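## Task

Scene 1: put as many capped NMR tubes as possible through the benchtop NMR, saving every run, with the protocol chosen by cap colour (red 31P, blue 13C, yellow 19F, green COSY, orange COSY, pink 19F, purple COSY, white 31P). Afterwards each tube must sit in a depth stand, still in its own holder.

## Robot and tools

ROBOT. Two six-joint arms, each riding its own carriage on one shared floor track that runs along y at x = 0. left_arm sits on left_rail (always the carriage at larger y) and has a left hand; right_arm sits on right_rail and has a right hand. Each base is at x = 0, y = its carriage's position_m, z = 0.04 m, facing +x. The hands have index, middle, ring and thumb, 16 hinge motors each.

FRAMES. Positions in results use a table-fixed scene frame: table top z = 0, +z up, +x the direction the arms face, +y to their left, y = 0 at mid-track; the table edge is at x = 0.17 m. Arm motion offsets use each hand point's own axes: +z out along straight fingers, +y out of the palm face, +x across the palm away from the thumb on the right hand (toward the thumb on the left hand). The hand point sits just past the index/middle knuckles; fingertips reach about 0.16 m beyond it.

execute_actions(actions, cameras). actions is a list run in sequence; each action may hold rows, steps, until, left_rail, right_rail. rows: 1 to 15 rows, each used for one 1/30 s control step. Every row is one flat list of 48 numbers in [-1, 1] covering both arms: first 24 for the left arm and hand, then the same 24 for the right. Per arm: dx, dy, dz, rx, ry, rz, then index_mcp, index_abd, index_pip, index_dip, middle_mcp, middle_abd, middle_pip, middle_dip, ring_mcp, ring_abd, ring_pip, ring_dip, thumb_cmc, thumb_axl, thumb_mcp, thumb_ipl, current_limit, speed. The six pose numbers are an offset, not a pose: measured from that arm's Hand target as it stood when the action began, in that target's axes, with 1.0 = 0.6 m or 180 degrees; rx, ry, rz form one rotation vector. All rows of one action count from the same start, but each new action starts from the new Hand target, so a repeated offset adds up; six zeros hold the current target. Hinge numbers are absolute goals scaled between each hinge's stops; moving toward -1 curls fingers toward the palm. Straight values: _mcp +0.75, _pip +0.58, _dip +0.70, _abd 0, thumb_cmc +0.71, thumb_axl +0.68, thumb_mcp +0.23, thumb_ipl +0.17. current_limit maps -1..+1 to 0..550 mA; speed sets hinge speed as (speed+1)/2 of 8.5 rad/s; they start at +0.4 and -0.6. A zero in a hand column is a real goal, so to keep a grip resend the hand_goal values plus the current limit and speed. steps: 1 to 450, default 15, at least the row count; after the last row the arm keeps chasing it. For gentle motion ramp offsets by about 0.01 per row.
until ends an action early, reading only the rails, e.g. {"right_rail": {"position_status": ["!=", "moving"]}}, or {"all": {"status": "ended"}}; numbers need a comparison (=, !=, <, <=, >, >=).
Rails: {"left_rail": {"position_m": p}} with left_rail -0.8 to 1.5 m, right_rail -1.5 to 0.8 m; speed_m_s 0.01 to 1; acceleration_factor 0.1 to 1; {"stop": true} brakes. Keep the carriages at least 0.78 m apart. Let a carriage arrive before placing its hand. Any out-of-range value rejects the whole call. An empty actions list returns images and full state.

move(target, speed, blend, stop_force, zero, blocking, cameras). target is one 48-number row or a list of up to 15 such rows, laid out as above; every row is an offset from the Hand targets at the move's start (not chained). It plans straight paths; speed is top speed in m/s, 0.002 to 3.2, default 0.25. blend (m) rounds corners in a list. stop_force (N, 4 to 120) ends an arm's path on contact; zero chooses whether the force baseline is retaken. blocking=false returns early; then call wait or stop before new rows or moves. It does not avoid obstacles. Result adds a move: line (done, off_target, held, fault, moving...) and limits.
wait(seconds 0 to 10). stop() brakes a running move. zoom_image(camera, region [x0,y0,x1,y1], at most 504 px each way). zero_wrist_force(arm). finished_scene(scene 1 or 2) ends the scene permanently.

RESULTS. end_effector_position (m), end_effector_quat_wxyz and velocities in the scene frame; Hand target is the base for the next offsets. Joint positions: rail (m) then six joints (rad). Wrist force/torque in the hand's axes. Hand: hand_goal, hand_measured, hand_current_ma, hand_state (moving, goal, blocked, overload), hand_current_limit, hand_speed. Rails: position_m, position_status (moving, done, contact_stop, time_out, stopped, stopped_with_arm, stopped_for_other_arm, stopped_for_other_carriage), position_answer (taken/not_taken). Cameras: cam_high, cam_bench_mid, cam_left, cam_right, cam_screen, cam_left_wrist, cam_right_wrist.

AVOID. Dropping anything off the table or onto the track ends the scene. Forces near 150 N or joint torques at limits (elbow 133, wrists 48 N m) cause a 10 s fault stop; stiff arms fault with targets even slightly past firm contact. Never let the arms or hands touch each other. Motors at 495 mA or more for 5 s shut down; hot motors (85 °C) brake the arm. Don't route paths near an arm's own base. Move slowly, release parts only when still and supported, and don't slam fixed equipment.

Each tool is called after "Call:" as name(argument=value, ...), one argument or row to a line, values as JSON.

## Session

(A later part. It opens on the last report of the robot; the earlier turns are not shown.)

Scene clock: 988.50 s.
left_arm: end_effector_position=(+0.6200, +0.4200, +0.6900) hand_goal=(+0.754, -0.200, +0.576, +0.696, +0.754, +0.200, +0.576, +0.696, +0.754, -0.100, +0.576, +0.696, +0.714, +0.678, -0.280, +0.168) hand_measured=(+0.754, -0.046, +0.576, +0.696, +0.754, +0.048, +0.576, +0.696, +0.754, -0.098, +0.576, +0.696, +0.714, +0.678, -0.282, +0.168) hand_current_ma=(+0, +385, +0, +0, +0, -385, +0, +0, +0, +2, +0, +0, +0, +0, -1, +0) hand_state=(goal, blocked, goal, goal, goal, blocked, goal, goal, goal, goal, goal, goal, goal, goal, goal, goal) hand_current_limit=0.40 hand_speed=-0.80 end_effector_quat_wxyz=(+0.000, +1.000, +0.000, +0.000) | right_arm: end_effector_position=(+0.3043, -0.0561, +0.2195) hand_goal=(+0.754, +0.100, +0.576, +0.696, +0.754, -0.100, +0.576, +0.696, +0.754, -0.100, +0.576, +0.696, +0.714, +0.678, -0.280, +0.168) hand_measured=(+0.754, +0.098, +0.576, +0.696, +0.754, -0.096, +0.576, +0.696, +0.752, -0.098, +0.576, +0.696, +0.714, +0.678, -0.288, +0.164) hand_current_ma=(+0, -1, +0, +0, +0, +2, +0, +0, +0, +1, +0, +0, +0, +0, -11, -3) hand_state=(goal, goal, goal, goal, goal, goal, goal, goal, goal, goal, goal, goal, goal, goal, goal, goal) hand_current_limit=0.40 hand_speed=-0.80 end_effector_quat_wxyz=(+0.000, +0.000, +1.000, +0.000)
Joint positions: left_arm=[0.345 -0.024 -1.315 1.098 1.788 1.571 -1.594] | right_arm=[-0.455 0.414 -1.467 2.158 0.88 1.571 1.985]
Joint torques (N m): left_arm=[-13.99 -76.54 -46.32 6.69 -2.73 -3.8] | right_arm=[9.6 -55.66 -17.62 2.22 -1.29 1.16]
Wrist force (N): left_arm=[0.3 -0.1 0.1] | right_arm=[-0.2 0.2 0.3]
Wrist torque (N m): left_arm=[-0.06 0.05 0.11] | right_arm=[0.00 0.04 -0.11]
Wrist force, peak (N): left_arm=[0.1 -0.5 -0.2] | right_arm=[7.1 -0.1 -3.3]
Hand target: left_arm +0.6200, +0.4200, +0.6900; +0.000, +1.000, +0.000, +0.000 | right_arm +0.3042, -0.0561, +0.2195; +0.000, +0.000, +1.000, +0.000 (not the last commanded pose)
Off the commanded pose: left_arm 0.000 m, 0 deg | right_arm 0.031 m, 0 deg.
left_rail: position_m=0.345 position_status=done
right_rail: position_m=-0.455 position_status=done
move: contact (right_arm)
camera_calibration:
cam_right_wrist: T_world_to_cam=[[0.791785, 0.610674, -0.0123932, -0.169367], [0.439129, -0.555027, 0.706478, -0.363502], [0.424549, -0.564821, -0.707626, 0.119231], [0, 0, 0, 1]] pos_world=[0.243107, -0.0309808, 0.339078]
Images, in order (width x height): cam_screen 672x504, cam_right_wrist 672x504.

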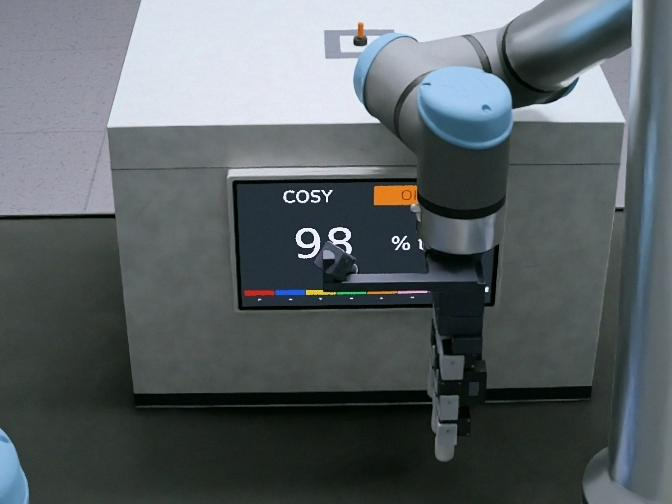

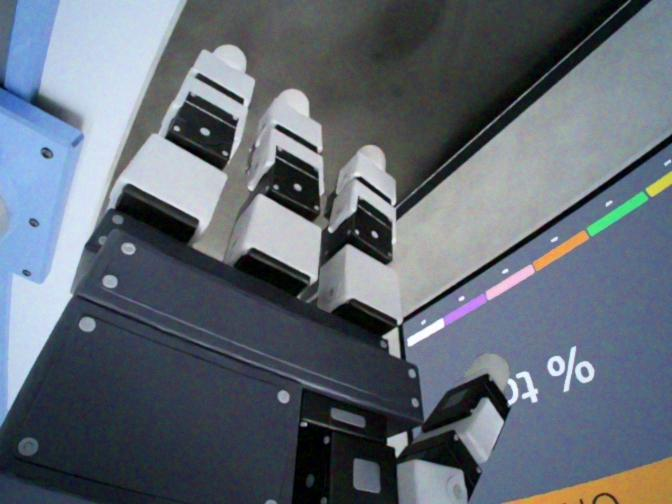

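Call:
move(
  target=[0,0,0,0,0,0,0.754,-0.2,0.576,0.696,0.754,0.2,0.576,0.696,0.754,-0.1,0.576,0.696,0.714,0.678,-0.281,0.168,0.4,-0.8,0.03,0,0,0,0,0,0.754,0.1,0.576,0.696,0.754,-0.1,0.576,0.696,0.754,-0.1,0.576,0.696,0.714,0.678,-0.281,0.168,0.4,-0.8],
  speed=0.15,
)

Call:
wait(
  seconds=10,
)

Call:
wait(
  seconds=8,
  cameras=["all"],
)

Scene clock: 1024.03 s.
left_arm: end_effector_position=(+0.6200, +0.4200, +0.6900) hand_goal=(+0.754, -0.200, +0.576, +0.696, +0.754, +0.200, +0.576, +0.696, +0.754, -0.100, +0.576, +0.696, +0.714, +0.678, -0.280, +0.168) hand_measured=(+0.754, -0.046, +0.576, +0.696, +0.754, +0.048, +0.576, +0.696, +0.754, -0.098, +0.576, +0.696, +0.714, +0.678, -0.282, +0.168) hand_current_ma=(+0, +385, +0, +0, +0, -385, +0, +0, +0, +2, +0, +0, +0, +0, -1, +0) hand_state=(goal, blocked, goal, goal, goal, blocked, goal, goal, goal, goal, goal, goal, goal, goal, goal, goal) hand_current_limit=0.40 hand_speed=-0.80 end_effector_quat_wxyz=(+0.000, +1.000, +0.000, +0.000) | right_arm: end_effector_position=(+0.2865, -0.0561, +0.2195) hand_goal=(+0.754, +0.100, +0.576, +0.696, +0.754, -0.100, +0.576, +0.696, +0.754, -0.100, +0.576, +0.696, +0.714, +0.678, -0.280, +0.168) hand_measured=(+0.754, +0.098, +0.576, +0.696, +0.754, -0.096, +0.576, +0.696, +0.752, -0.098, +0.576, +0.696, +0.714, +0.678, -0.288, +0.164) hand_current_ma=(+0, -1, +0, +0, +0, +2, +0, +0, +0, +1, +0, +0, +0, +0, -10, -3) hand_state=(goal, goal, goal, goal, goal, goal, goal, goal, goal, goal, goal, goal, goal, goal, goal, goal) hand_current_limit=0.40 hand_speed=-0.80 end_effector_quat_wxyz=(+0.000, +0.000, +1.000, +0.000)
Joint positions: left_arm=[0.345 -0.024 -1.315 1.098 1.788 1.571 -1.594] | right_arm=[-0.455 0.433 -1.487 2.18 0.878 1.571 2.004]
Joint torques (N m): left_arm=[-15.4 -75.96 -46.57 6.69 -2.62 -3.86] | right_arm=[9.46 -52.28 -17.15 2.25 -2.39 1.94]
Wrist force (N): left_arm=[0.0 0.1 0.2] | right_arm=[-0.1 0.2 0.4]
Wrist torque (N m): left_arm=[-0.05 0.09 0.08] | right_arm=[-0.02 0.02 -0.11]
Wrist force, peak (N): left_arm=[-0.3 -0.4 -0.2] | right_arm=[-0.7 0.2 0.6]
Hand target: left_arm +0.6200, +0.4200, +0.6900; +0.000, +1.000, +0.000, +0.000 | right_arm +0.2862, -0.0561, +0.2195; +0.000, +0.000, +1.000, +0.000
Off the commanded pose: left_arm 0.000 m, 0 deg | right_arm 0.000 m, 0 deg.
left_rail: position_m=0.345 position_status=done
right_rail: position_m=-0.455 position_status=done
move: done

Scene clock: 1034.03 s.
left_arm: end_effector_position=(+0.6200, +0.4200, +0.6900) hand_goal=(+0.754, -0.200, +0.576, +0.696, +0.754, +0.200, +0.576, +0.696, +0.754, -0.100, +0.576, +0.696, +0.714, +0.678, -0.280, +0.168) hand_measured=(+0.754, -0.046, +0.576, +0.696, +0.754, +0.048, +0.576, +0.696, +0.754, -0.098, +0.576, +0.696, +0.714, +0.678, -0.282, +0.168) hand_current_ma=(+0, +385, +0, +0, +0, -385, +0, +0, +0, +2, +0, +0, +0, +0, -1, +0) hand_state=(goal, blocked, goal, goal, goal, blocked, goal, goal, goal, goal, goal, goal, goal, goal, goal, goal) hand_current_limit=0.40 hand_speed=-0.80 end_effector_quat_wxyz=(+0.000, +1.000, +0.000, +0.000) | right_arm: end_effector_position=(+0.2862, -0.0561, +0.2195) hand_goal=(+0.754, +0.100, +0.576, +0.696, +0.754, -0.100, +0.576, +0.696, +0.754, -0.100, +0.576, +0.696, +0.714, +0.678, -0.280, +0.168) hand_measured=(+0.754, +0.098, +0.576, +0.696, +0.754, -0.096, +0.576, +0.696, +0.752, -0.098, +0.576, +0.696, +0.714, +0.678, -0.288, +0.164) hand_current_ma=(+0, -1, +0, +0, +0, +2, +0, +0, +0, +1, +0, +0, +0, +0, -10, -3) hand_state=(goal, goal, goal, goal, goal, goal, goal, goal, goal, goal, goal, goal, goal, goal, goal, goal) hand_current_limit=0.40 hand_speed=-0.80 end_effector_quat_wxyz=(+0.000, +0.000, +1.000, +0.000)
Joint positions: left_arm=[0.345 -0.024 -1.315 1.098 1.788 1.571 -1.594] | right_arm=[-0.455 0.434 -1.487 2.18 0.878 1.571 2.005]
Joint torques (N m): left_arm=[-14.59 -77.45 -46.52 6.73 -2.77 -3.83] | right_arm=[8.63 -55.07 -17.29 2.37 2.72 1.27]
Wrist force (N): left_arm=[0.1 0.0 0.1] | right_arm=[0.1 -0.2 0.2]
Wrist torque (N m): left_arm=[-0.04 0.08 0.08] | right_arm=[-0.06 -0.01 -0.10]
Wrist force, peak (N): left_arm=[0.4 -0.5 0.2] | right_arm=[-0.1 -0.2 0.9]
Hand target: left_arm +0.6200, +0.4200, +0.6900; +0.000, +1.000, +0.000, +0.000 | right_arm +0.2862, -0.0561, +0.2195; +0.000, +0.000, +1.000, +0.000
Off the commanded pose: left_arm 0.000 m, 0 deg | right_arm 0.000 m, 0 deg.
left_rail: position_m=0.345 position_status=done
right_rail: position_m=-0.455 position_status=done
wait: 10.00 s

Scene clock: 1042.03 s.
left_arm: end_effector_position=(+0.6200, +0.4200, +0.6900) hand_goal=(+0.754, -0.200, +0.576, +0.696, +0.754, +0.200, +0.576, +0.696, +0.754, -0.100, +0.576, +0.696, +0.714, +0.678, -0.280, +0.168) hand_measured=(+0.754, -0.046, +0.576, +0.696, +0.754, +0.048, +0.576, +0.696, +0.754, -0.098, +0.576, +0.696, +0.714, +0.678, -0.282, +0.168) hand_current_ma=(+0, +385, +0, +0, +0, -385, +0, +0, +0, +2, +0, +0, +0, +0, -1, +0) hand_state=(goal, blocked, goal, goal, goal, blocked, goal, goal, goal, goal, goal, goal, goal, goal, goal, goal) hand_current_limit=0.40 hand_speed=-0.80 end_effector_quat_wxyz=(+0.000, +1.000, +0.000, +0.000) | right_arm: end_effector_position=(+0.2862, -0.0561, +0.2195) hand_goal=(+0.754, +0.100, +0.576, +0.696, +0.754, -0.100, +0.576, +0.696, +0.754, -0.100, +0.576, +0.696, +0.714, +0.678, -0.280, +0.168) hand_measured=(+0.754, +0.098, +0.576, +0.696, +0.754, -0.096, +0.576, +0.696, +0.752, -0.098, +0.576, +0.696, +0.714, +0.678, -0.288, +0.164) hand_current_ma=(+0, -1, +0, +0, +0, +2, +0, +0, +0, +1, +0, +0, +0, +0, -10, -3) hand_state=(goal, goal, goal, goal, goal, goal, goal, goal, goal, goal, goal, goal, goal, goal, goal, goal) hand_current_limit=0.40 hand_speed=-0.80 end_effector_quat_wxyz=(+0.000, +0.000, +1.000, +0.000)
Joint positions: left_arm=[0.345 -0.024 -1.315 1.098 1.788 1.571 -1.594] | right_arm=[-0.455 0.434 -1.487 2.18 0.878 1.571 2.005]
Joint torques (N m): left_arm=[-13.97 -75.89 -46.14 6.76 -2.7 -3.4] | right_arm=[8.74 -55.6 -17.1 2.26 2.9 1.46]
Wrist force (N): left_arm=[-0.2 0.1 0.1] | right_arm=[-0.1 0.1 0.0]
Wrist torque (N m): left_arm=[-0.03 0.12 0.05] | right_arm=[0.00 0.03 -0.11]
Wrist force, peak (N): left_arm=[0.4 -0.4 -0.1] | right_arm=[-0.1 0.1 0.8]
Hand target: left_arm +0.6200, +0.4200, +0.6900; +0.000, +1.000, +0.000, +0.000 | right_arm +0.2862, -0.0561, +0.2195; +0.000, +0.000, +1.000, +0.000
Off the commanded pose: left_arm 0.000 m, 0 deg | right_arm 0.000 m, 0 deg.
left_rail: position_m=0.345 position_status=done
right_rail: position_m=-0.455 position_status=done
wait: 8.00 s
camera_calibration:
cam_left_wrist: T_world_to_cam=[[-0.741346, 0.670974, -0.0141767, 0.166164], [0.460546, 0.523986, 0.716475, -1.0437], [0.488164, 0.524627, -0.697469, 0.0895244], [0, 0, 0, 1]] pos_world=[0.560153, 0.388425, 0.81258]
cam_right_wrist: T_world_to_cam=[[0.791785, 0.610674, -0.0123932, -0.155115], [0.439129, -0.555027, 0.706478, -0.355598], [0.424549, -0.564821, -0.707626, 0.126873], [0, 0, 0, 1]] pos_world=[0.225107, -0.0309808, 0.339078]

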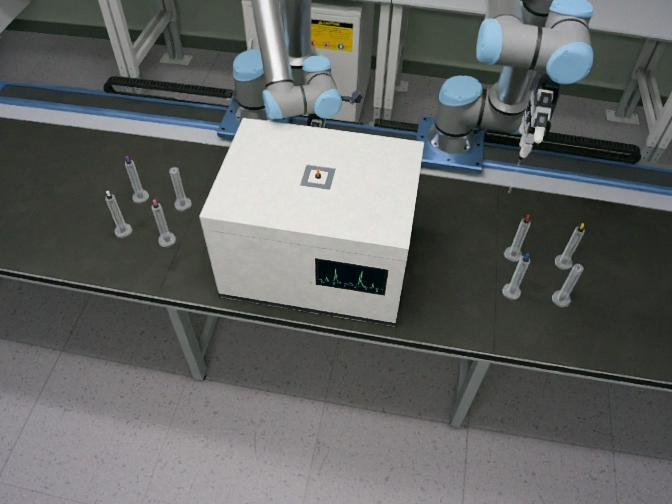

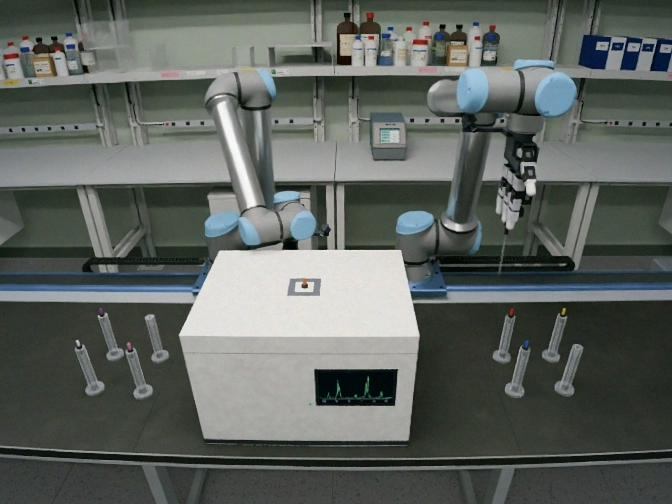

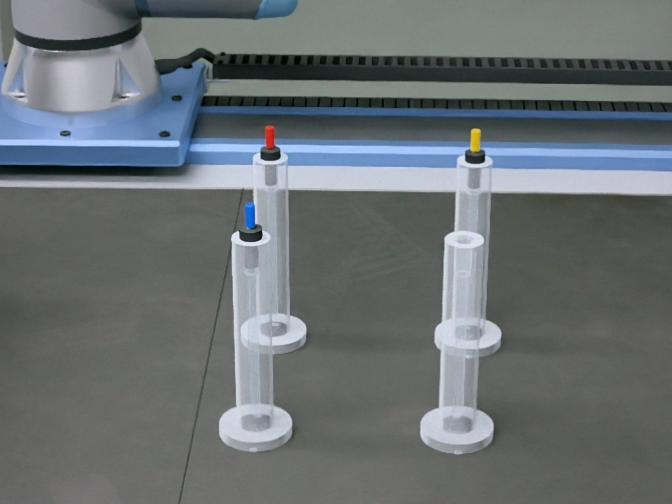

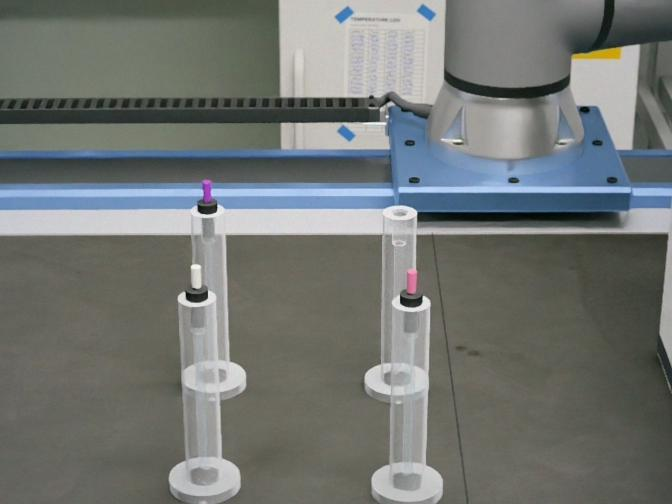

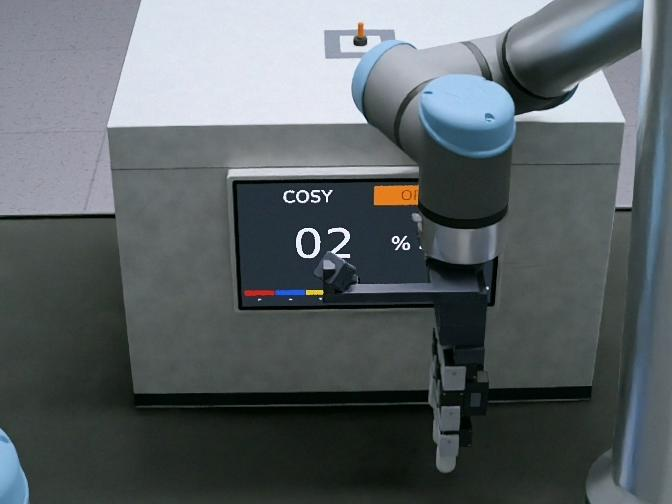

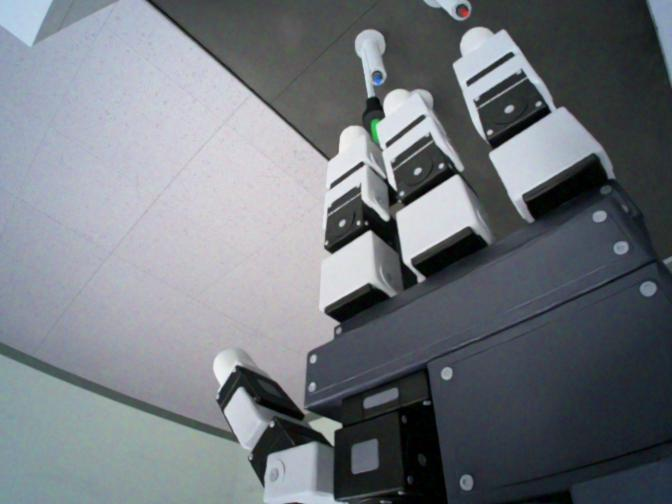

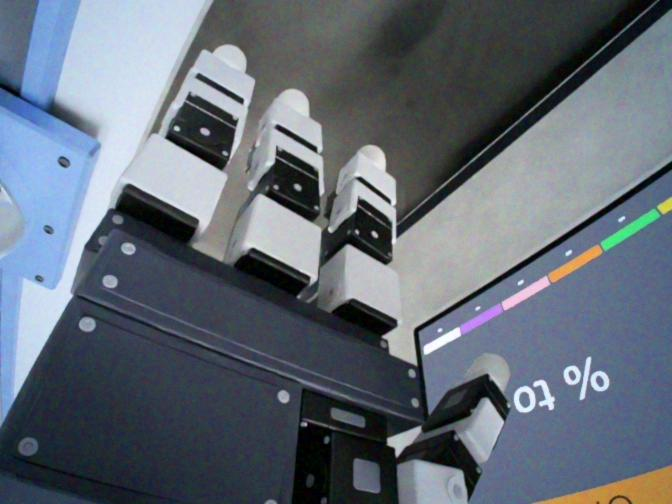

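Call:
wait(
  seconds=1,
  cameras=["cam_screen","cam_right_wrist"],
)

Scene clock: 1045.20 s.
left_arm: end_effector_position=(+0.6200, +0.4200, +0.6900) hand_goal=(+0.754, -0.200, +0.576, +0.696, +0.754, +0.200, +0.576, +0.696, +0.754, -0.100, +0.576, +0.696, +0.714, +0.678, -0.280, +0.168) hand_measured=(+0.754, -0.046, +0.576, +0.696, +0.754, +0.048, +0.576, +0.696, +0.754, -0.098, +0.576, +0.696, +0.714, +0.678, -0.282, +0.168) hand_current_ma=(+0, +385, +0, +0, +0, -385, +0, +0, +0, +2, +0, +0, +0, +0, -1, +0) hand_state=(goal, blocked, goal, goal, goal, blocked, goal, goal, goal, goal, goal, goal, goal, goal, goal, goal) hand_current_limit=0.40 hand_speed=-0.80 end_effector_quat_wxyz=(+0.000, +1.000, +0.000, +0.000) | right_arm: end_effector_position=(+0.2862, -0.0561, +0.2195) hand_goal=(+0.754, +0.100, +0.576, +0.696, +0.754, -0.100, +0.576, +0.696, +0.754, -0.100, +0.576, +0.696, +0.714, +0.678, -0.280, +0.168) hand_measured=(+0.754, +0.098, +0.576, +0.696, +0.754, -0.096, +0.576, +0.696, +0.752, -0.098, +0.576, +0.696, +0.714, +0.678, -0.288, +0.164) hand_current_ma=(+0, -1, +0, +0, +0, +2, +0, +0, +0, +1, +0, +0, +0, +0, -10, -3) hand_state=(goal, goal, goal, goal, goal, goal, goal, goal, goal, goal, goal, goal, goal, goal, goal, goal) hand_current_limit=0.40 hand_speed=-0.80 end_effector_quat_wxyz=(+0.000, +0.000, +1.000, +0.000)
Joint positions: left_arm=[0.345 -0.024 -1.315 1.098 1.788 1.571 -1.594] | right_arm=[-0.455 0.434 -1.487 2.18 0.878 1.571 2.005]
Joint torques (N m): left_arm=[-14.47 -75.25 -45.86 6.69 -2.8 -3.47] | right_arm=[9.53 -56.02 -17.3 2.62 2.71 1.07]
Wrist force (N): left_arm=[0.2 -0.3 0.2] | right_arm=[-0.2 -0.1 -0.1]
Wrist torque (N m): left_arm=[-0.09 0.08 0.10] | right_arm=[-0.01 0.04 -0.11]
Wrist force, peak (N): left_arm=[0.5 -0.1 0.1] | right_arm=[0.2 -0.1 0.8]
Hand target: left_arm +0.6200, +0.4200, +0.6900; +0.000, +1.000, +0.000, +0.000 | right_arm +0.2862, -0.0561, +0.2195; +0.000, +0.000, +1.000, +0.000
Off the commanded pose: left_arm 0.000 m, 0 deg | right_arm 0.000 m, 0 deg.
left_rail: position_m=0.345 position_status=done
right_rail: position_m=-0.455 position_status=done
wait: 1.00 s; at rest from the start
camera_calibration:
cam_right_wrist: T_world_to_cam=[[0.791785, 0.610674, -0.0123932, -0.155115], [0.439129, -0.555027, 0.706478, -0.355598], [0.424549, -0.564821, -0.707626, 0.126873], [0, 0, 0, 1]] pos_world=[0.225107, -0.0309808, 0.339078]
Images, in order (width x height): cam_screen 672x504, cam_right_wrist 672x504.

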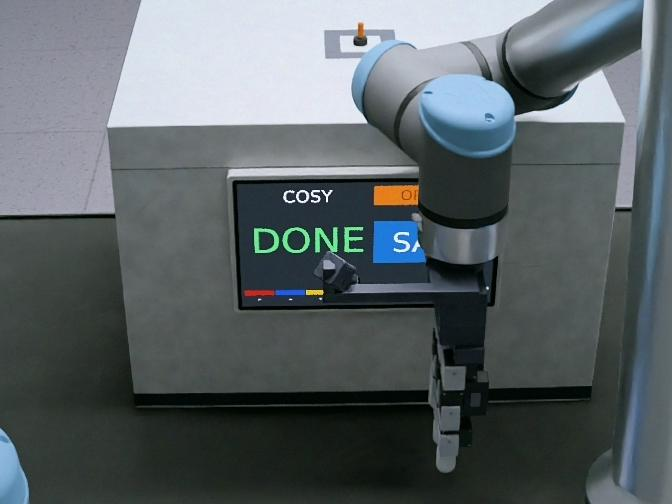

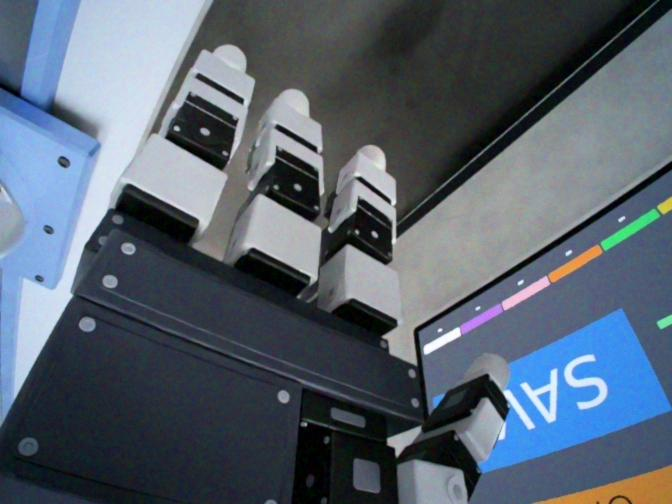

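Call:
move(
  target=[0,0,0,0,0,0,0.754,-0.2,0.576,0.696,0.754,0.2,0.576,0.696,0.754,-0.1,0.576,0.696,0.714,0.678,-0.281,0.168,0.4,-0.8,-0.055,0,0,0,0,0,0.754,0.1,0.576,0.696,0.754,-0.1,0.576,0.696,0.754,-0.1,0.576,0.696,0.714,0.678,-0.281,0.168,0.4,-0.8],
  speed=0.08,
  stop_force=4,
  cameras=["cam_screen","cam_right_wrist"],
)

Scene clock: 1054.67 s.
left_arm: end_effector_position=(+0.6200, +0.4200, +0.6900) hand_goal=(+0.754, -0.200, +0.576, +0.696, +0.754, +0.200, +0.576, +0.696, +0.754, -0.100, +0.576, +0.696, +0.714, +0.678, -0.280, +0.168) hand_measured=(+0.754, -0.046, +0.576, +0.696, +0.754, +0.048, +0.576, +0.696, +0.754, -0.098, +0.576, +0.696, +0.714, +0.678, -0.282, +0.168) hand_current_ma=(+0, +385, +0, +0, +0, -385, +0, +0, +0, +2, +0, +0, +0, +0, -1, +0) hand_state=(goal, blocked, goal, goal, goal, blocked, goal, goal, goal, goal, goal, goal, goal, goal, goal, goal) hand_current_limit=0.40 hand_speed=-0.80 end_effector_quat_wxyz=(+0.000, +1.000, +0.000, +0.000) | right_arm: end_effector_position=(+0.3052, -0.0562, +0.2195) hand_goal=(+0.754, +0.100, +0.576, +0.696, +0.754, -0.100, +0.576, +0.696, +0.754, -0.100, +0.576, +0.696, +0.714, +0.678, -0.280, +0.168) hand_measured=(+0.754, +0.098, +0.576, +0.696, +0.754, -0.096, +0.576, +0.696, +0.752, -0.098, +0.576, +0.696, +0.714, +0.678, -0.292, +0.162) hand_current_ma=(+0, -1, +0, +0, +0, +2, +0, +0, +0, +1, +0, +0, +0, +0, -19, -6) hand_state=(goal, goal, goal, goal, goal, goal, goal, goal, goal, goal, goal, goal, goal, goal, goal, goal) hand_current_limit=0.40 hand_speed=-0.80 end_effector_quat_wxyz=(+0.000, +0.000, +1.000, +0.000)
Joint positions: left_arm=[0.345 -0.024 -1.315 1.098 1.788 1.571 -1.594] | right_arm=[-0.455 0.413 -1.467 2.157 0.88 1.571 1.984]
Joint torques (N m): left_arm=[-13.79 -75.64 -46.54 6.6 -2.78 -3.32] | right_arm=[7.7 -57.17 -18.11 2.21 2.2 1.11]
Wrist force (N): left_arm=[0.2 -0.1 0.2] | right_arm=[-0.1 -0.2 0.2]
Wrist torque (N m): left_arm=[-0.05 0.06 0.11] | right_arm=[-0.06 0.05 -0.11]
Wrist force, peak (N): left_arm=[0.5 0.2 -0.1] | right_arm=[5.9 -0.2 -4.3]
Hand target: left_arm +0.6200, +0.4200, +0.6900; +0.000, +1.000, +0.000, +0.000 | right_arm +0.3052, -0.0562, +0.2195; +0.000, +0.000, +1.000, +0.000 (not the last commanded pose)
Off the commanded pose: left_arm 0.000 m, 0 deg | right_arm 0.014 m, 0 deg.
left_rail: position_m=0.345 position_status=done
right_rail: position_m=-0.455 position_status=done
move: contact (right_arm)
camera_calibration:
cam_right_wrist: T_world_to_cam=[[0.791812, 0.61064, -0.0123225, -0.170111], [0.439023, -0.555019, 0.70655, -0.363896], [0.424608, -0.564864, -0.707556, 0.11881], [0, 0, 0, 1]] pos_world=[0.244007, -0.030981, 0.339079]
Images, in order (width x height): cam_screen 672x504, cam_right_wrist 672x504.

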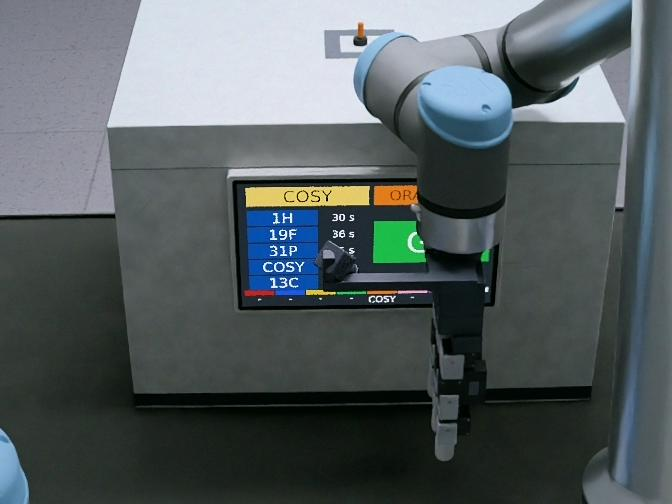

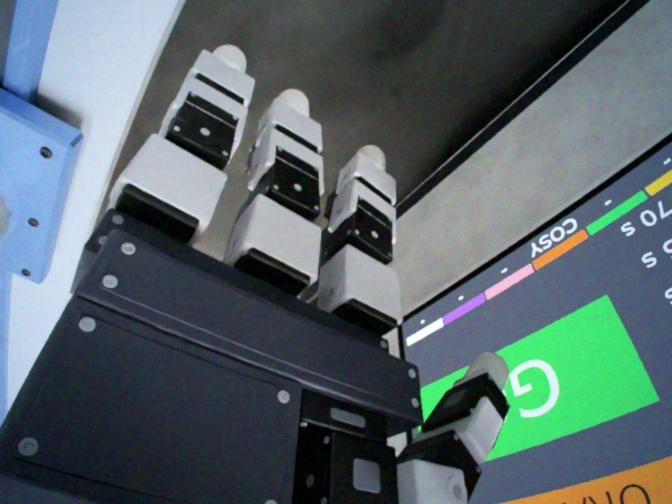

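Call:
move(
  target=[
    [0,0,0,0,0,0,0.754,-0.2,0.576,0.696,0.754,0.2,0.576,0.696,0.754,-0.1,0.576,0.696,0.714,0.678,-0.281,0.168,0.4,-0.8,0.0503,0,-0.0675,0,0,0,0.754,0.1,0.576,0.696,0.754,-0.1,0.576,0.696,0.754,-0.1,0.576,0.696,0.714,0.678,-0.281,0.168,0.4,-0.8],
    [0,0,0,0,0,0,0.754,-0.2,0.576,0.696,0.754,0.2,0.576,0.696,0.754,-0.1,0.576,0.696,0.714,0.678,-0.281,0.168,0.4,-0.8,0.0253,0.0103,-0.5508,0,0,0,0.754,0.1,0.576,0.696,0.754,-0.1,0.576,0.696,0.754,-0.1,0.576,0.696,0.714,0.678,-0.281,0.168,0.4,-0.8],
    [0,0,0,0,0,0,0.754,-0.2,0.576,0.696,0.754,0.2,0.576,0.696,0.754,-0.1,0.576,0.696,0.714,0.678,-0.281,0.168,0.4,-0.8,-0.5895,0.1295,-0.5925,0,0,0,0.754,0.1,0.576,0.696,0.754,-0.1,0.576,0.696,0.754,-0.1,0.576,0.696,0.714,0.678,-0.281,0.168,0.4,-0.8],
    [0,0,0,0,0,0,0.754,-0.2,0.576,0.696,0.754,0.2,0.576,0.696,0.754,-0.1,0.576,0.696,0.714,0.678,-0.281,0.168,0.4,-0.8,-0.5895,0.1295,-0.5077,0,0,0,0.754,-0.2,0.576,0.696,0.754,0.2,0.576,0.696,0.754,-0.1,0.576,0.696,0.714,0.678,-0.281,0.168,0.4,-0.8],
    [0,0,0,0,0,0,0.754,-0.2,0.576,0.696,0.754,0.2,0.576,0.696,0.754,-0.1,0.576,0.696,0.714,0.678,-0.281,0.168,0.4,-0.8,-0.5895,0.1295,-0.8008,0,0,0,0.754,-0.2,0.576,0.696,0.754,0.2,0.576,0.696,0.754,-0.1,0.576,0.696,0.714,0.678,-0.281,0.168,0.4,-0.8],
    [0.0648,0.9185,-0.025,0,0,0,0.754,-0.2,0.576,0.696,0.754,0.2,0.576,0.696,0.754,-0.1,0.576,0.696,0.714,0.678,-0.281,0.168,0.4,-0.8,-0.3402,-0.7822,-0.8008,0,0,0,0.754,-0.2,0.576,0.696,0.754,0.2,0.576,0.696,0.754,-0.1,0.576,0.696,0.714,0.678,-0.281,0.168,0.4,-0.8],
  ],
  speed=[0.3,0.5,0.5,0.15,0.4,0.5],
  blend=[0.03,0.06,0.012,0,0.03,0],
  cameras=["all"],
)

Call:
zoom_image(
  camera="cam_screen",
  region=[300, 0, 420, 90],
)

Call:
zoom_image(
  camera="cam_high",
  region=[260, 90, 380, 210],
)

Call:
zoom_image(
  camera="cam_bench_mid",
  region=[250, 190, 360, 310],
)

Call:
zoom_image(
  camera="cam_left_wrist",
  region=[290, 0, 470, 170],
)

Scene clock: 1109.00 s.
left_arm: end_effector_position=(+0.6588, -0.1310, +0.7050) hand_goal=(+0.754, -0.200, +0.576, +0.696, +0.754, +0.200, +0.576, +0.696, +0.754, -0.100, +0.576, +0.696, +0.714, +0.678, -0.280, +0.168) hand_measured=(+0.754, -0.046, +0.576, +0.696, +0.754, +0.048, +0.576, +0.696, +0.754, -0.098, +0.576, +0.696, +0.714, +0.678, -0.282, +0.168) hand_current_ma=(+0, +385, +0, +0, +0, -385, +0, +0, +0, +2, +0, +0, +0, +0, -1, +0) hand_state=(goal, blocked, goal, goal, goal, blocked, goal, goal, goal, goal, goal, goal, goal, goal, goal, goal) hand_current_limit=0.40 hand_speed=-0.80 end_effector_quat_wxyz=(+0.000, +1.000, +0.000, +0.000) | right_arm: end_effector_position=(+0.5091, -0.5254, +0.7001) hand_goal=(+0.754, -0.200, +0.576, +0.696, +0.754, +0.200, +0.576, +0.696, +0.754, -0.100, +0.576, +0.696, +0.714, +0.678, -0.280, +0.168) hand_measured=(+0.754, -0.102, +0.576, +0.696, +0.754, +0.100, +0.576, +0.696, +0.752, -0.098, +0.576, +0.696, +0.714, +0.678, -0.286, +0.166) hand_current_ma=(+0, +225, +0, +0, +0, -231, +0, +0, +0, +1, +0, +0, +0, +0, -8, -2) hand_state=(goal, blocked, goal, goal, goal, blocked, goal, goal, goal, goal, goal, goal, goal, goal, goal, goal) hand_current_limit=0.40 hand_speed=-0.80 end_effector_quat_wxyz=(+0.000, +0.000, +1.000, +0.000)
Joint positions: left_arm=[0.345 -0.787 -1.037 0.673 1.934 1.571 -2.357] | right_arm=[-0.455 -0.658 -1.506 1.304 1.772 1.571 0.914]
Joint torques (N m): left_arm=[-14.31 -68.43 -44.87 6.55 -2.84 -4.29] | right_arm=[-9.36 -30.75 -27.39 2.2 -3.17 -2.62]
Wrist force (N): left_arm=[-0.1 -0.2 0.5] | right_arm=[0.0 -0.2 0.4]
Wrist torque (N m): left_arm=[-0.02 0.08 0.02] | right_arm=[-0.06 0.00 0.20]
Wrist force, peak (N): left_arm=[0.0 2.5 0.6] | right_arm=[-3.4 0.3 2.9]
Hand target: left_arm +0.6588, -0.1311, +0.7050; +0.000, +1.000, +0.000, +0.000 | right_arm +0.5090, -0.5255, +0.7001; +0.000, +0.000, +1.000, +0.000
Off the commanded pose: left_arm 0.000 m, 0 deg | right_arm 0.000 m, 0 deg.
left_rail: position_m=0.345 position_status=done
right_rail: position_m=-0.455 position_status=done
move: done; blend cut to 0.0253 m at target 1
camera_calibration:
cam_left_wrist: T_world_to_cam=[[-0.741346, 0.670974, -0.0141767, 0.564915], [0.460546, 0.523986, 0.716475, -0.783546], [0.488164, 0.524627, -0.697469, 0.370167], [0, 0, 0, 1]] pos_world=[0.598953, -0.162675, 0.82758]
cam_right_wrist: T_world_to_cam=[[0.791847, 0.610594, -0.0123801, -0.0390574], [0.439011, -0.555004, 0.706569, -1.05345], [0.424556, -0.564929, -0.707536, 0.107167], [0, 0, 0, 1]] pos_world=[0.447907, -0.500281, 0.819679]

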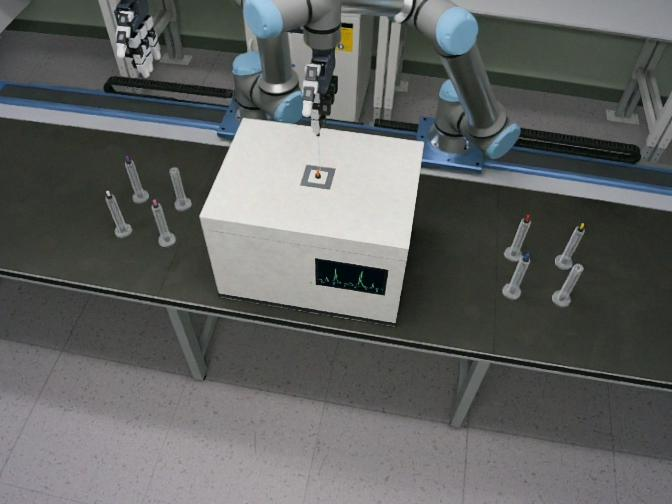

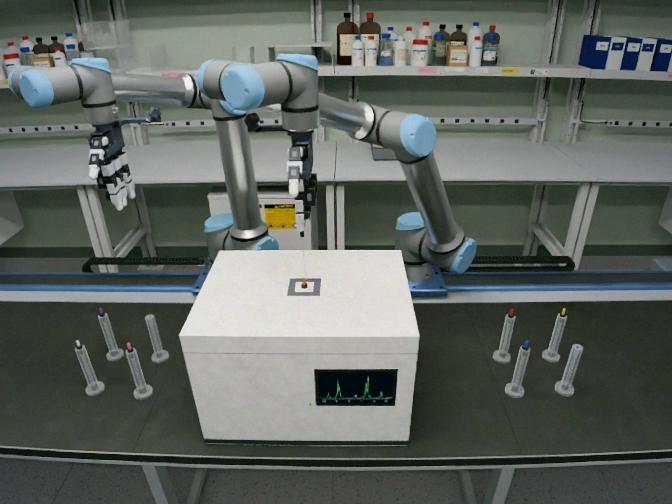

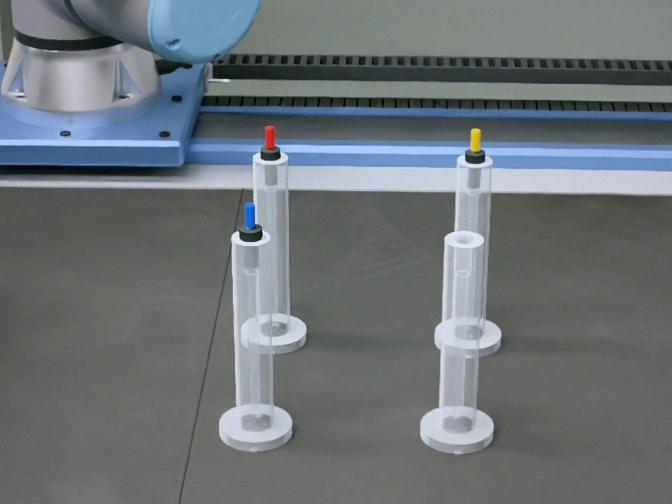

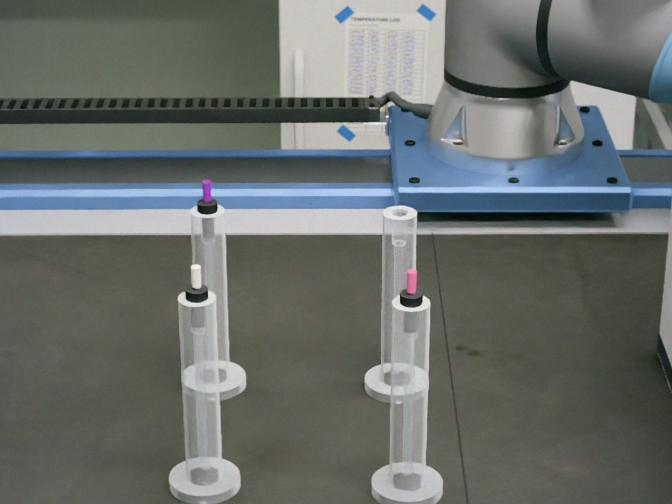

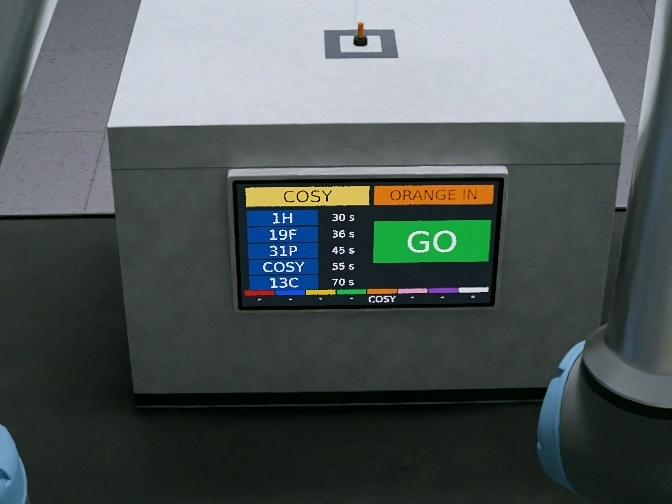

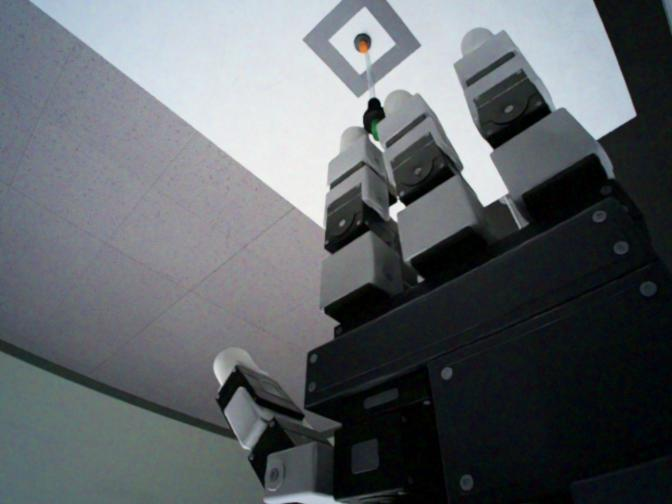

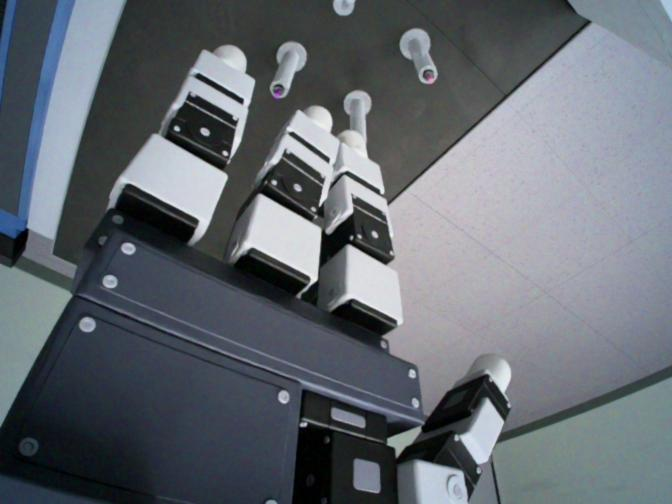

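Scaled by 4.200 from the camera's 672x504 image, which has a finer 960x720 frame.

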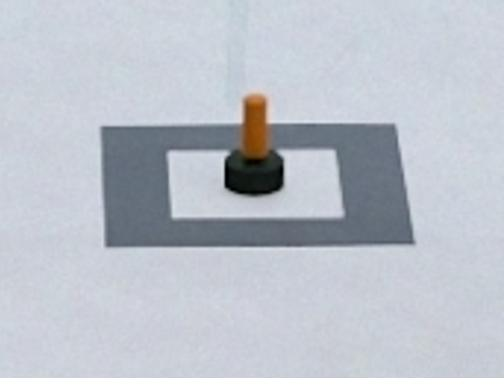

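Scaled by 4.200 from the camera's 672x504 image, which has a finer 960x720 frame.

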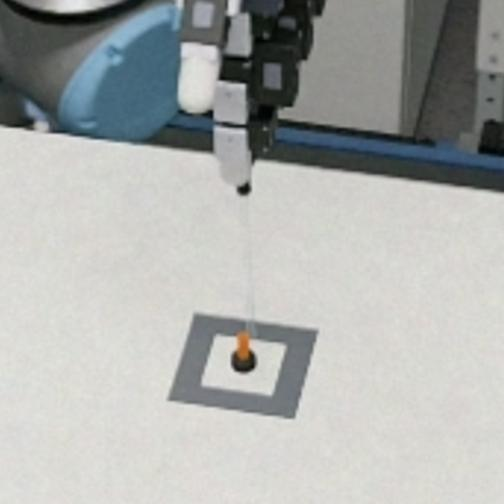

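Scaled by 4.200 from the camera's 672x504 image, which has a finer 960x720 frame.

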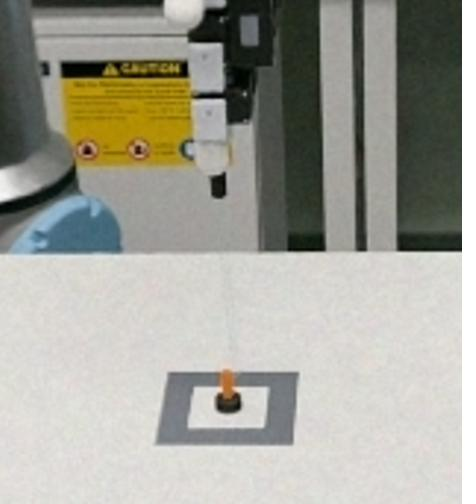

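Scaled by 2.800 from the camera's 672x504 image, which has a finer 960x720 frame.

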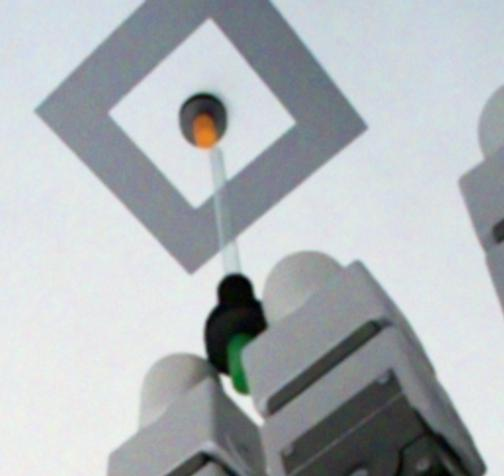

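Call:
move(
  target=[
    [-0.0647,-0.9185,0.0083,0,0,0,0.754,-0.2,0.576,0.696,0.754,0.2,0.576,0.696,0.754,-0.1,0.576,0.696,0.714,0.678,-0.281,0.168,0.4,-0.8,-0.2498,0.9117,0.2085,0,0,0,0.754,0.1,0.576,0.696,0.754,-0.1,0.576,0.696,0.754,-0.1,0.576,0.696,0.714,0.678,-0.281,0.168,0.4,-0.8],
    [-0.0647,-0.9185,0.0083,0,0,0,0.754,-0.2,0.576,0.696,0.754,0.2,0.576,0.696,0.754,-0.1,0.576,0.696,0.714,0.678,-0.281,0.168,0.4,-0.8,-0.2498,0.9117,0.2952,0,0,0,0.754,-0.3,0.576,0.696,0.754,0.3,0.576,0.696,0.754,-0.1,0.576,0.696,0.714,0.678,-0.281,0.168,1.0,-0.8],
    [-0.0647,-0.9185,0.0083,0,0,0,0.754,-0.2,0.576,0.696,0.754,0.2,0.576,0.696,0.754,-0.1,0.576,0.696,0.714,0.678,-0.281,0.168,0.4,-0.8,-0.2498,0.9117,0.2452,0,0,0,0.754,-0.3,0.576,0.696,0.754,0.3,0.576,0.696,0.754,-0.1,0.576,0.696,0.714,0.678,-0.281,0.168,1.0,-0.8],
  ],
  speed=[0.5,0.12,0.05],
  blend=[0.01,0,0],
  cameras=["cam_screen","cam_right_wrist","cam_left_wrist","cam_bench_mid"],
)

Call:
zoom_image(
  camera="cam_right_wrist",
  region=[250, 0, 430, 170],
)

Scene clock: 1348.53 s.
left_arm: end_effector_position=(+0.6200, +0.4200, +0.7000) hand_goal=(+0.754, -0.200, +0.576, +0.696, +0.754, +0.200, +0.576, +0.696, +0.754, -0.100, +0.576, +0.696, +0.714, +0.678, -0.280, +0.168) hand_measured=(+0.754, -0.046, +0.576, +0.696, +0.754, +0.048, +0.576, +0.696, +0.754, -0.098, +0.576, +0.696, +0.714, +0.678, -0.282, +0.168) hand_current_ma=(+0, +385, +0, +0, +0, -385, +0, +0, +0, +2, +0, +0, +0, +0, -1, +0) hand_state=(goal, blocked, goal, goal, goal, blocked, goal, goal, goal, goal, goal, goal, goal, goal, goal, goal) hand_current_limit=0.40 hand_speed=-0.80 end_effector_quat_wxyz=(+0.000, +1.000, +0.000, +0.000) | right_arm: end_effector_position=(+0.6591, +0.0214, +0.5528) hand_goal=(+0.754, -0.300, +0.576, +0.696, +0.754, +0.300, +0.576, +0.696, +0.754, -0.100, +0.576, +0.696, +0.714, +0.678, -0.280, +0.168) hand_measured=(+0.752, -0.058, +0.576, +0.696, +0.754, +0.046, +0.576, +0.696, +0.752, -0.098, +0.576, +0.696, +0.714, +0.678, -0.286, +0.166) hand_current_ma=(+0, +550, +0, +0, +0, -550, +0, +0, +0, +1, +0, +0, +0, +0, -8, -2) hand_state=(goal, blocked, goal, goal, goal, blocked, goal, goal, goal, goal, goal, goal, goal, goal, goal, goal) hand_current_limit=1.00 hand_speed=-0.80 end_effector_quat_wxyz=(+0.000, +0.000, +1.000, +0.000)
Joint positions: left_arm=[0.345 -0.024 -1.311 1.075 1.807 1.571 -1.594] | right_arm=[-0.455 0.316 -1.104 1.049 1.626 1.571 1.887]
Joint torques (N m): left_arm=[21.48 -44.58 -45.89 6.77 2.31 3.93] | right_arm=[-1.01 -62.96 -58.6 5.9 -2.5 1.41]
Wrist force (N): left_arm=[-0.1 0.2 -0.1] | right_arm=[-0.1 0.0 0.1]
Wrist torque (N m): left_arm=[0.02 0.09 -0.11] | right_arm=[-0.02 0.02 -0.08]
Wrist force, peak (N): left_arm=[-0.8 -2.3 0.0] | right_arm=[-0.6 2.3 0.4]
Hand target: left_arm +0.6200, +0.4200, +0.7000; +0.000, +1.000, +0.000, +0.000 | right_arm +0.6591, +0.0214, +0.5530; +0.000, +0.000, +1.000, +0.000
Off the commanded pose: left_arm 0.000 m, 0 deg | right_arm 0.000 m, 0 deg.
left_rail: position_m=0.345 position_status=done
right_rail: position_m=-0.455 position_status=done
move: done
camera_calibration:
cam_left_wrist: T_world_to_cam=[[-0.741346, 0.670974, -0.0141767, 0.166381], [0.460546, 0.523986, 0.716475, -1.05098], [0.488164, 0.524627, -0.697469, 0.09652], [0, 0, 0, 1]] pos_world=[0.560253, 0.388425, 0.82268]
cam_right_wrist: T_world_to_cam=[[0.791812, 0.61064, -0.0123225, -0.493612], [0.439023, -0.555019, 0.70655, -0.71169], [0.424608, -0.564864, -0.707556, 0.248203], [0, 0, 0, 1]] pos_world=[0.597907, 0.046619, 0.672379]
Images, in order (width x height): cam_bench_mid 672x504, cam_screen 672x504, cam_left_wrist 672x504, cam_right_wrist 672x504.

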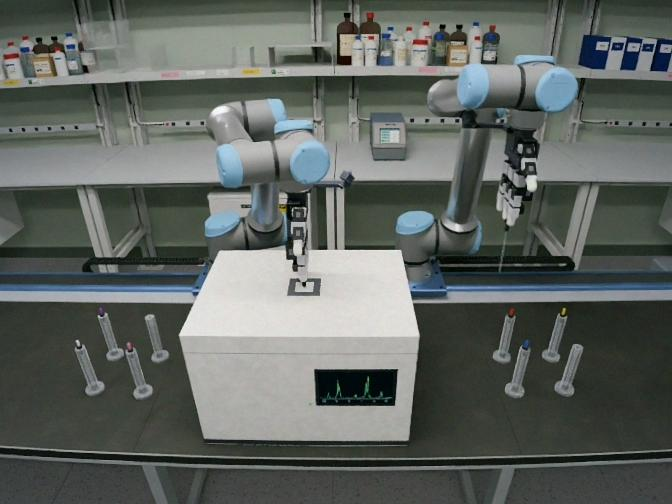

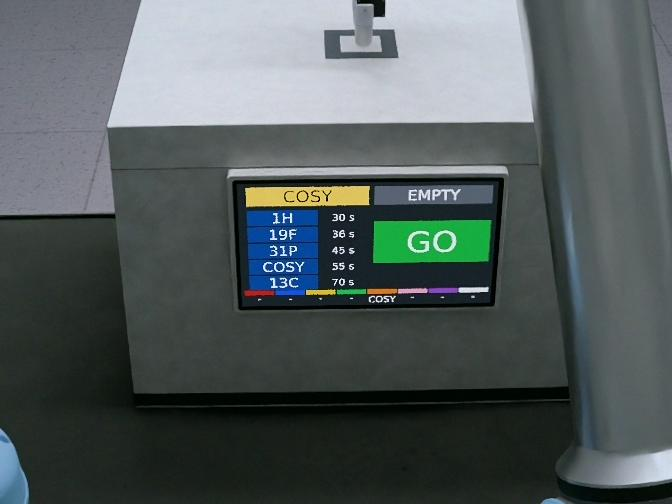

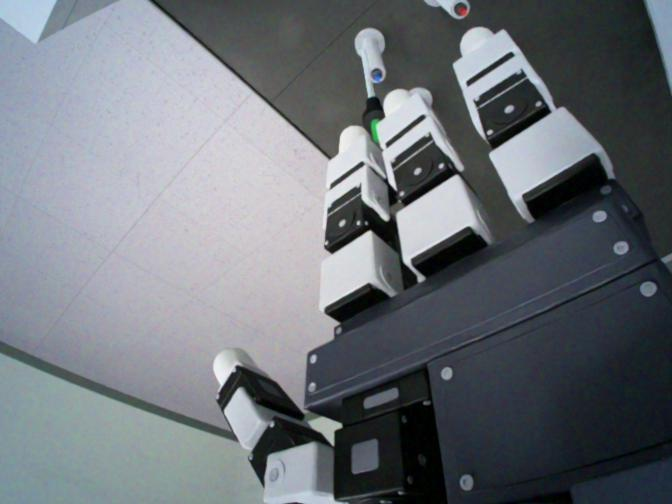

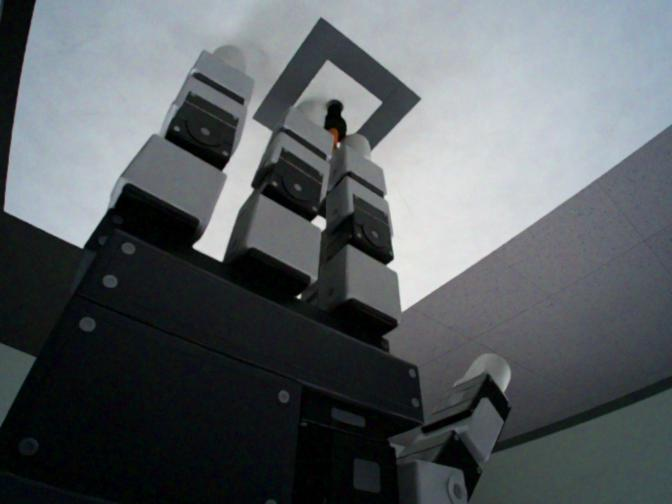

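Scaled by 2.800 from the camera's 672x504 image, which has a finer 960x720 frame.

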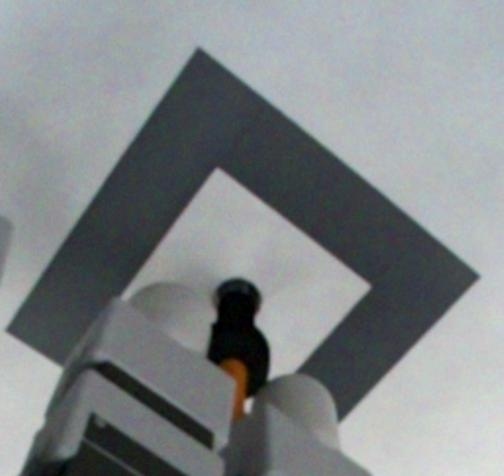

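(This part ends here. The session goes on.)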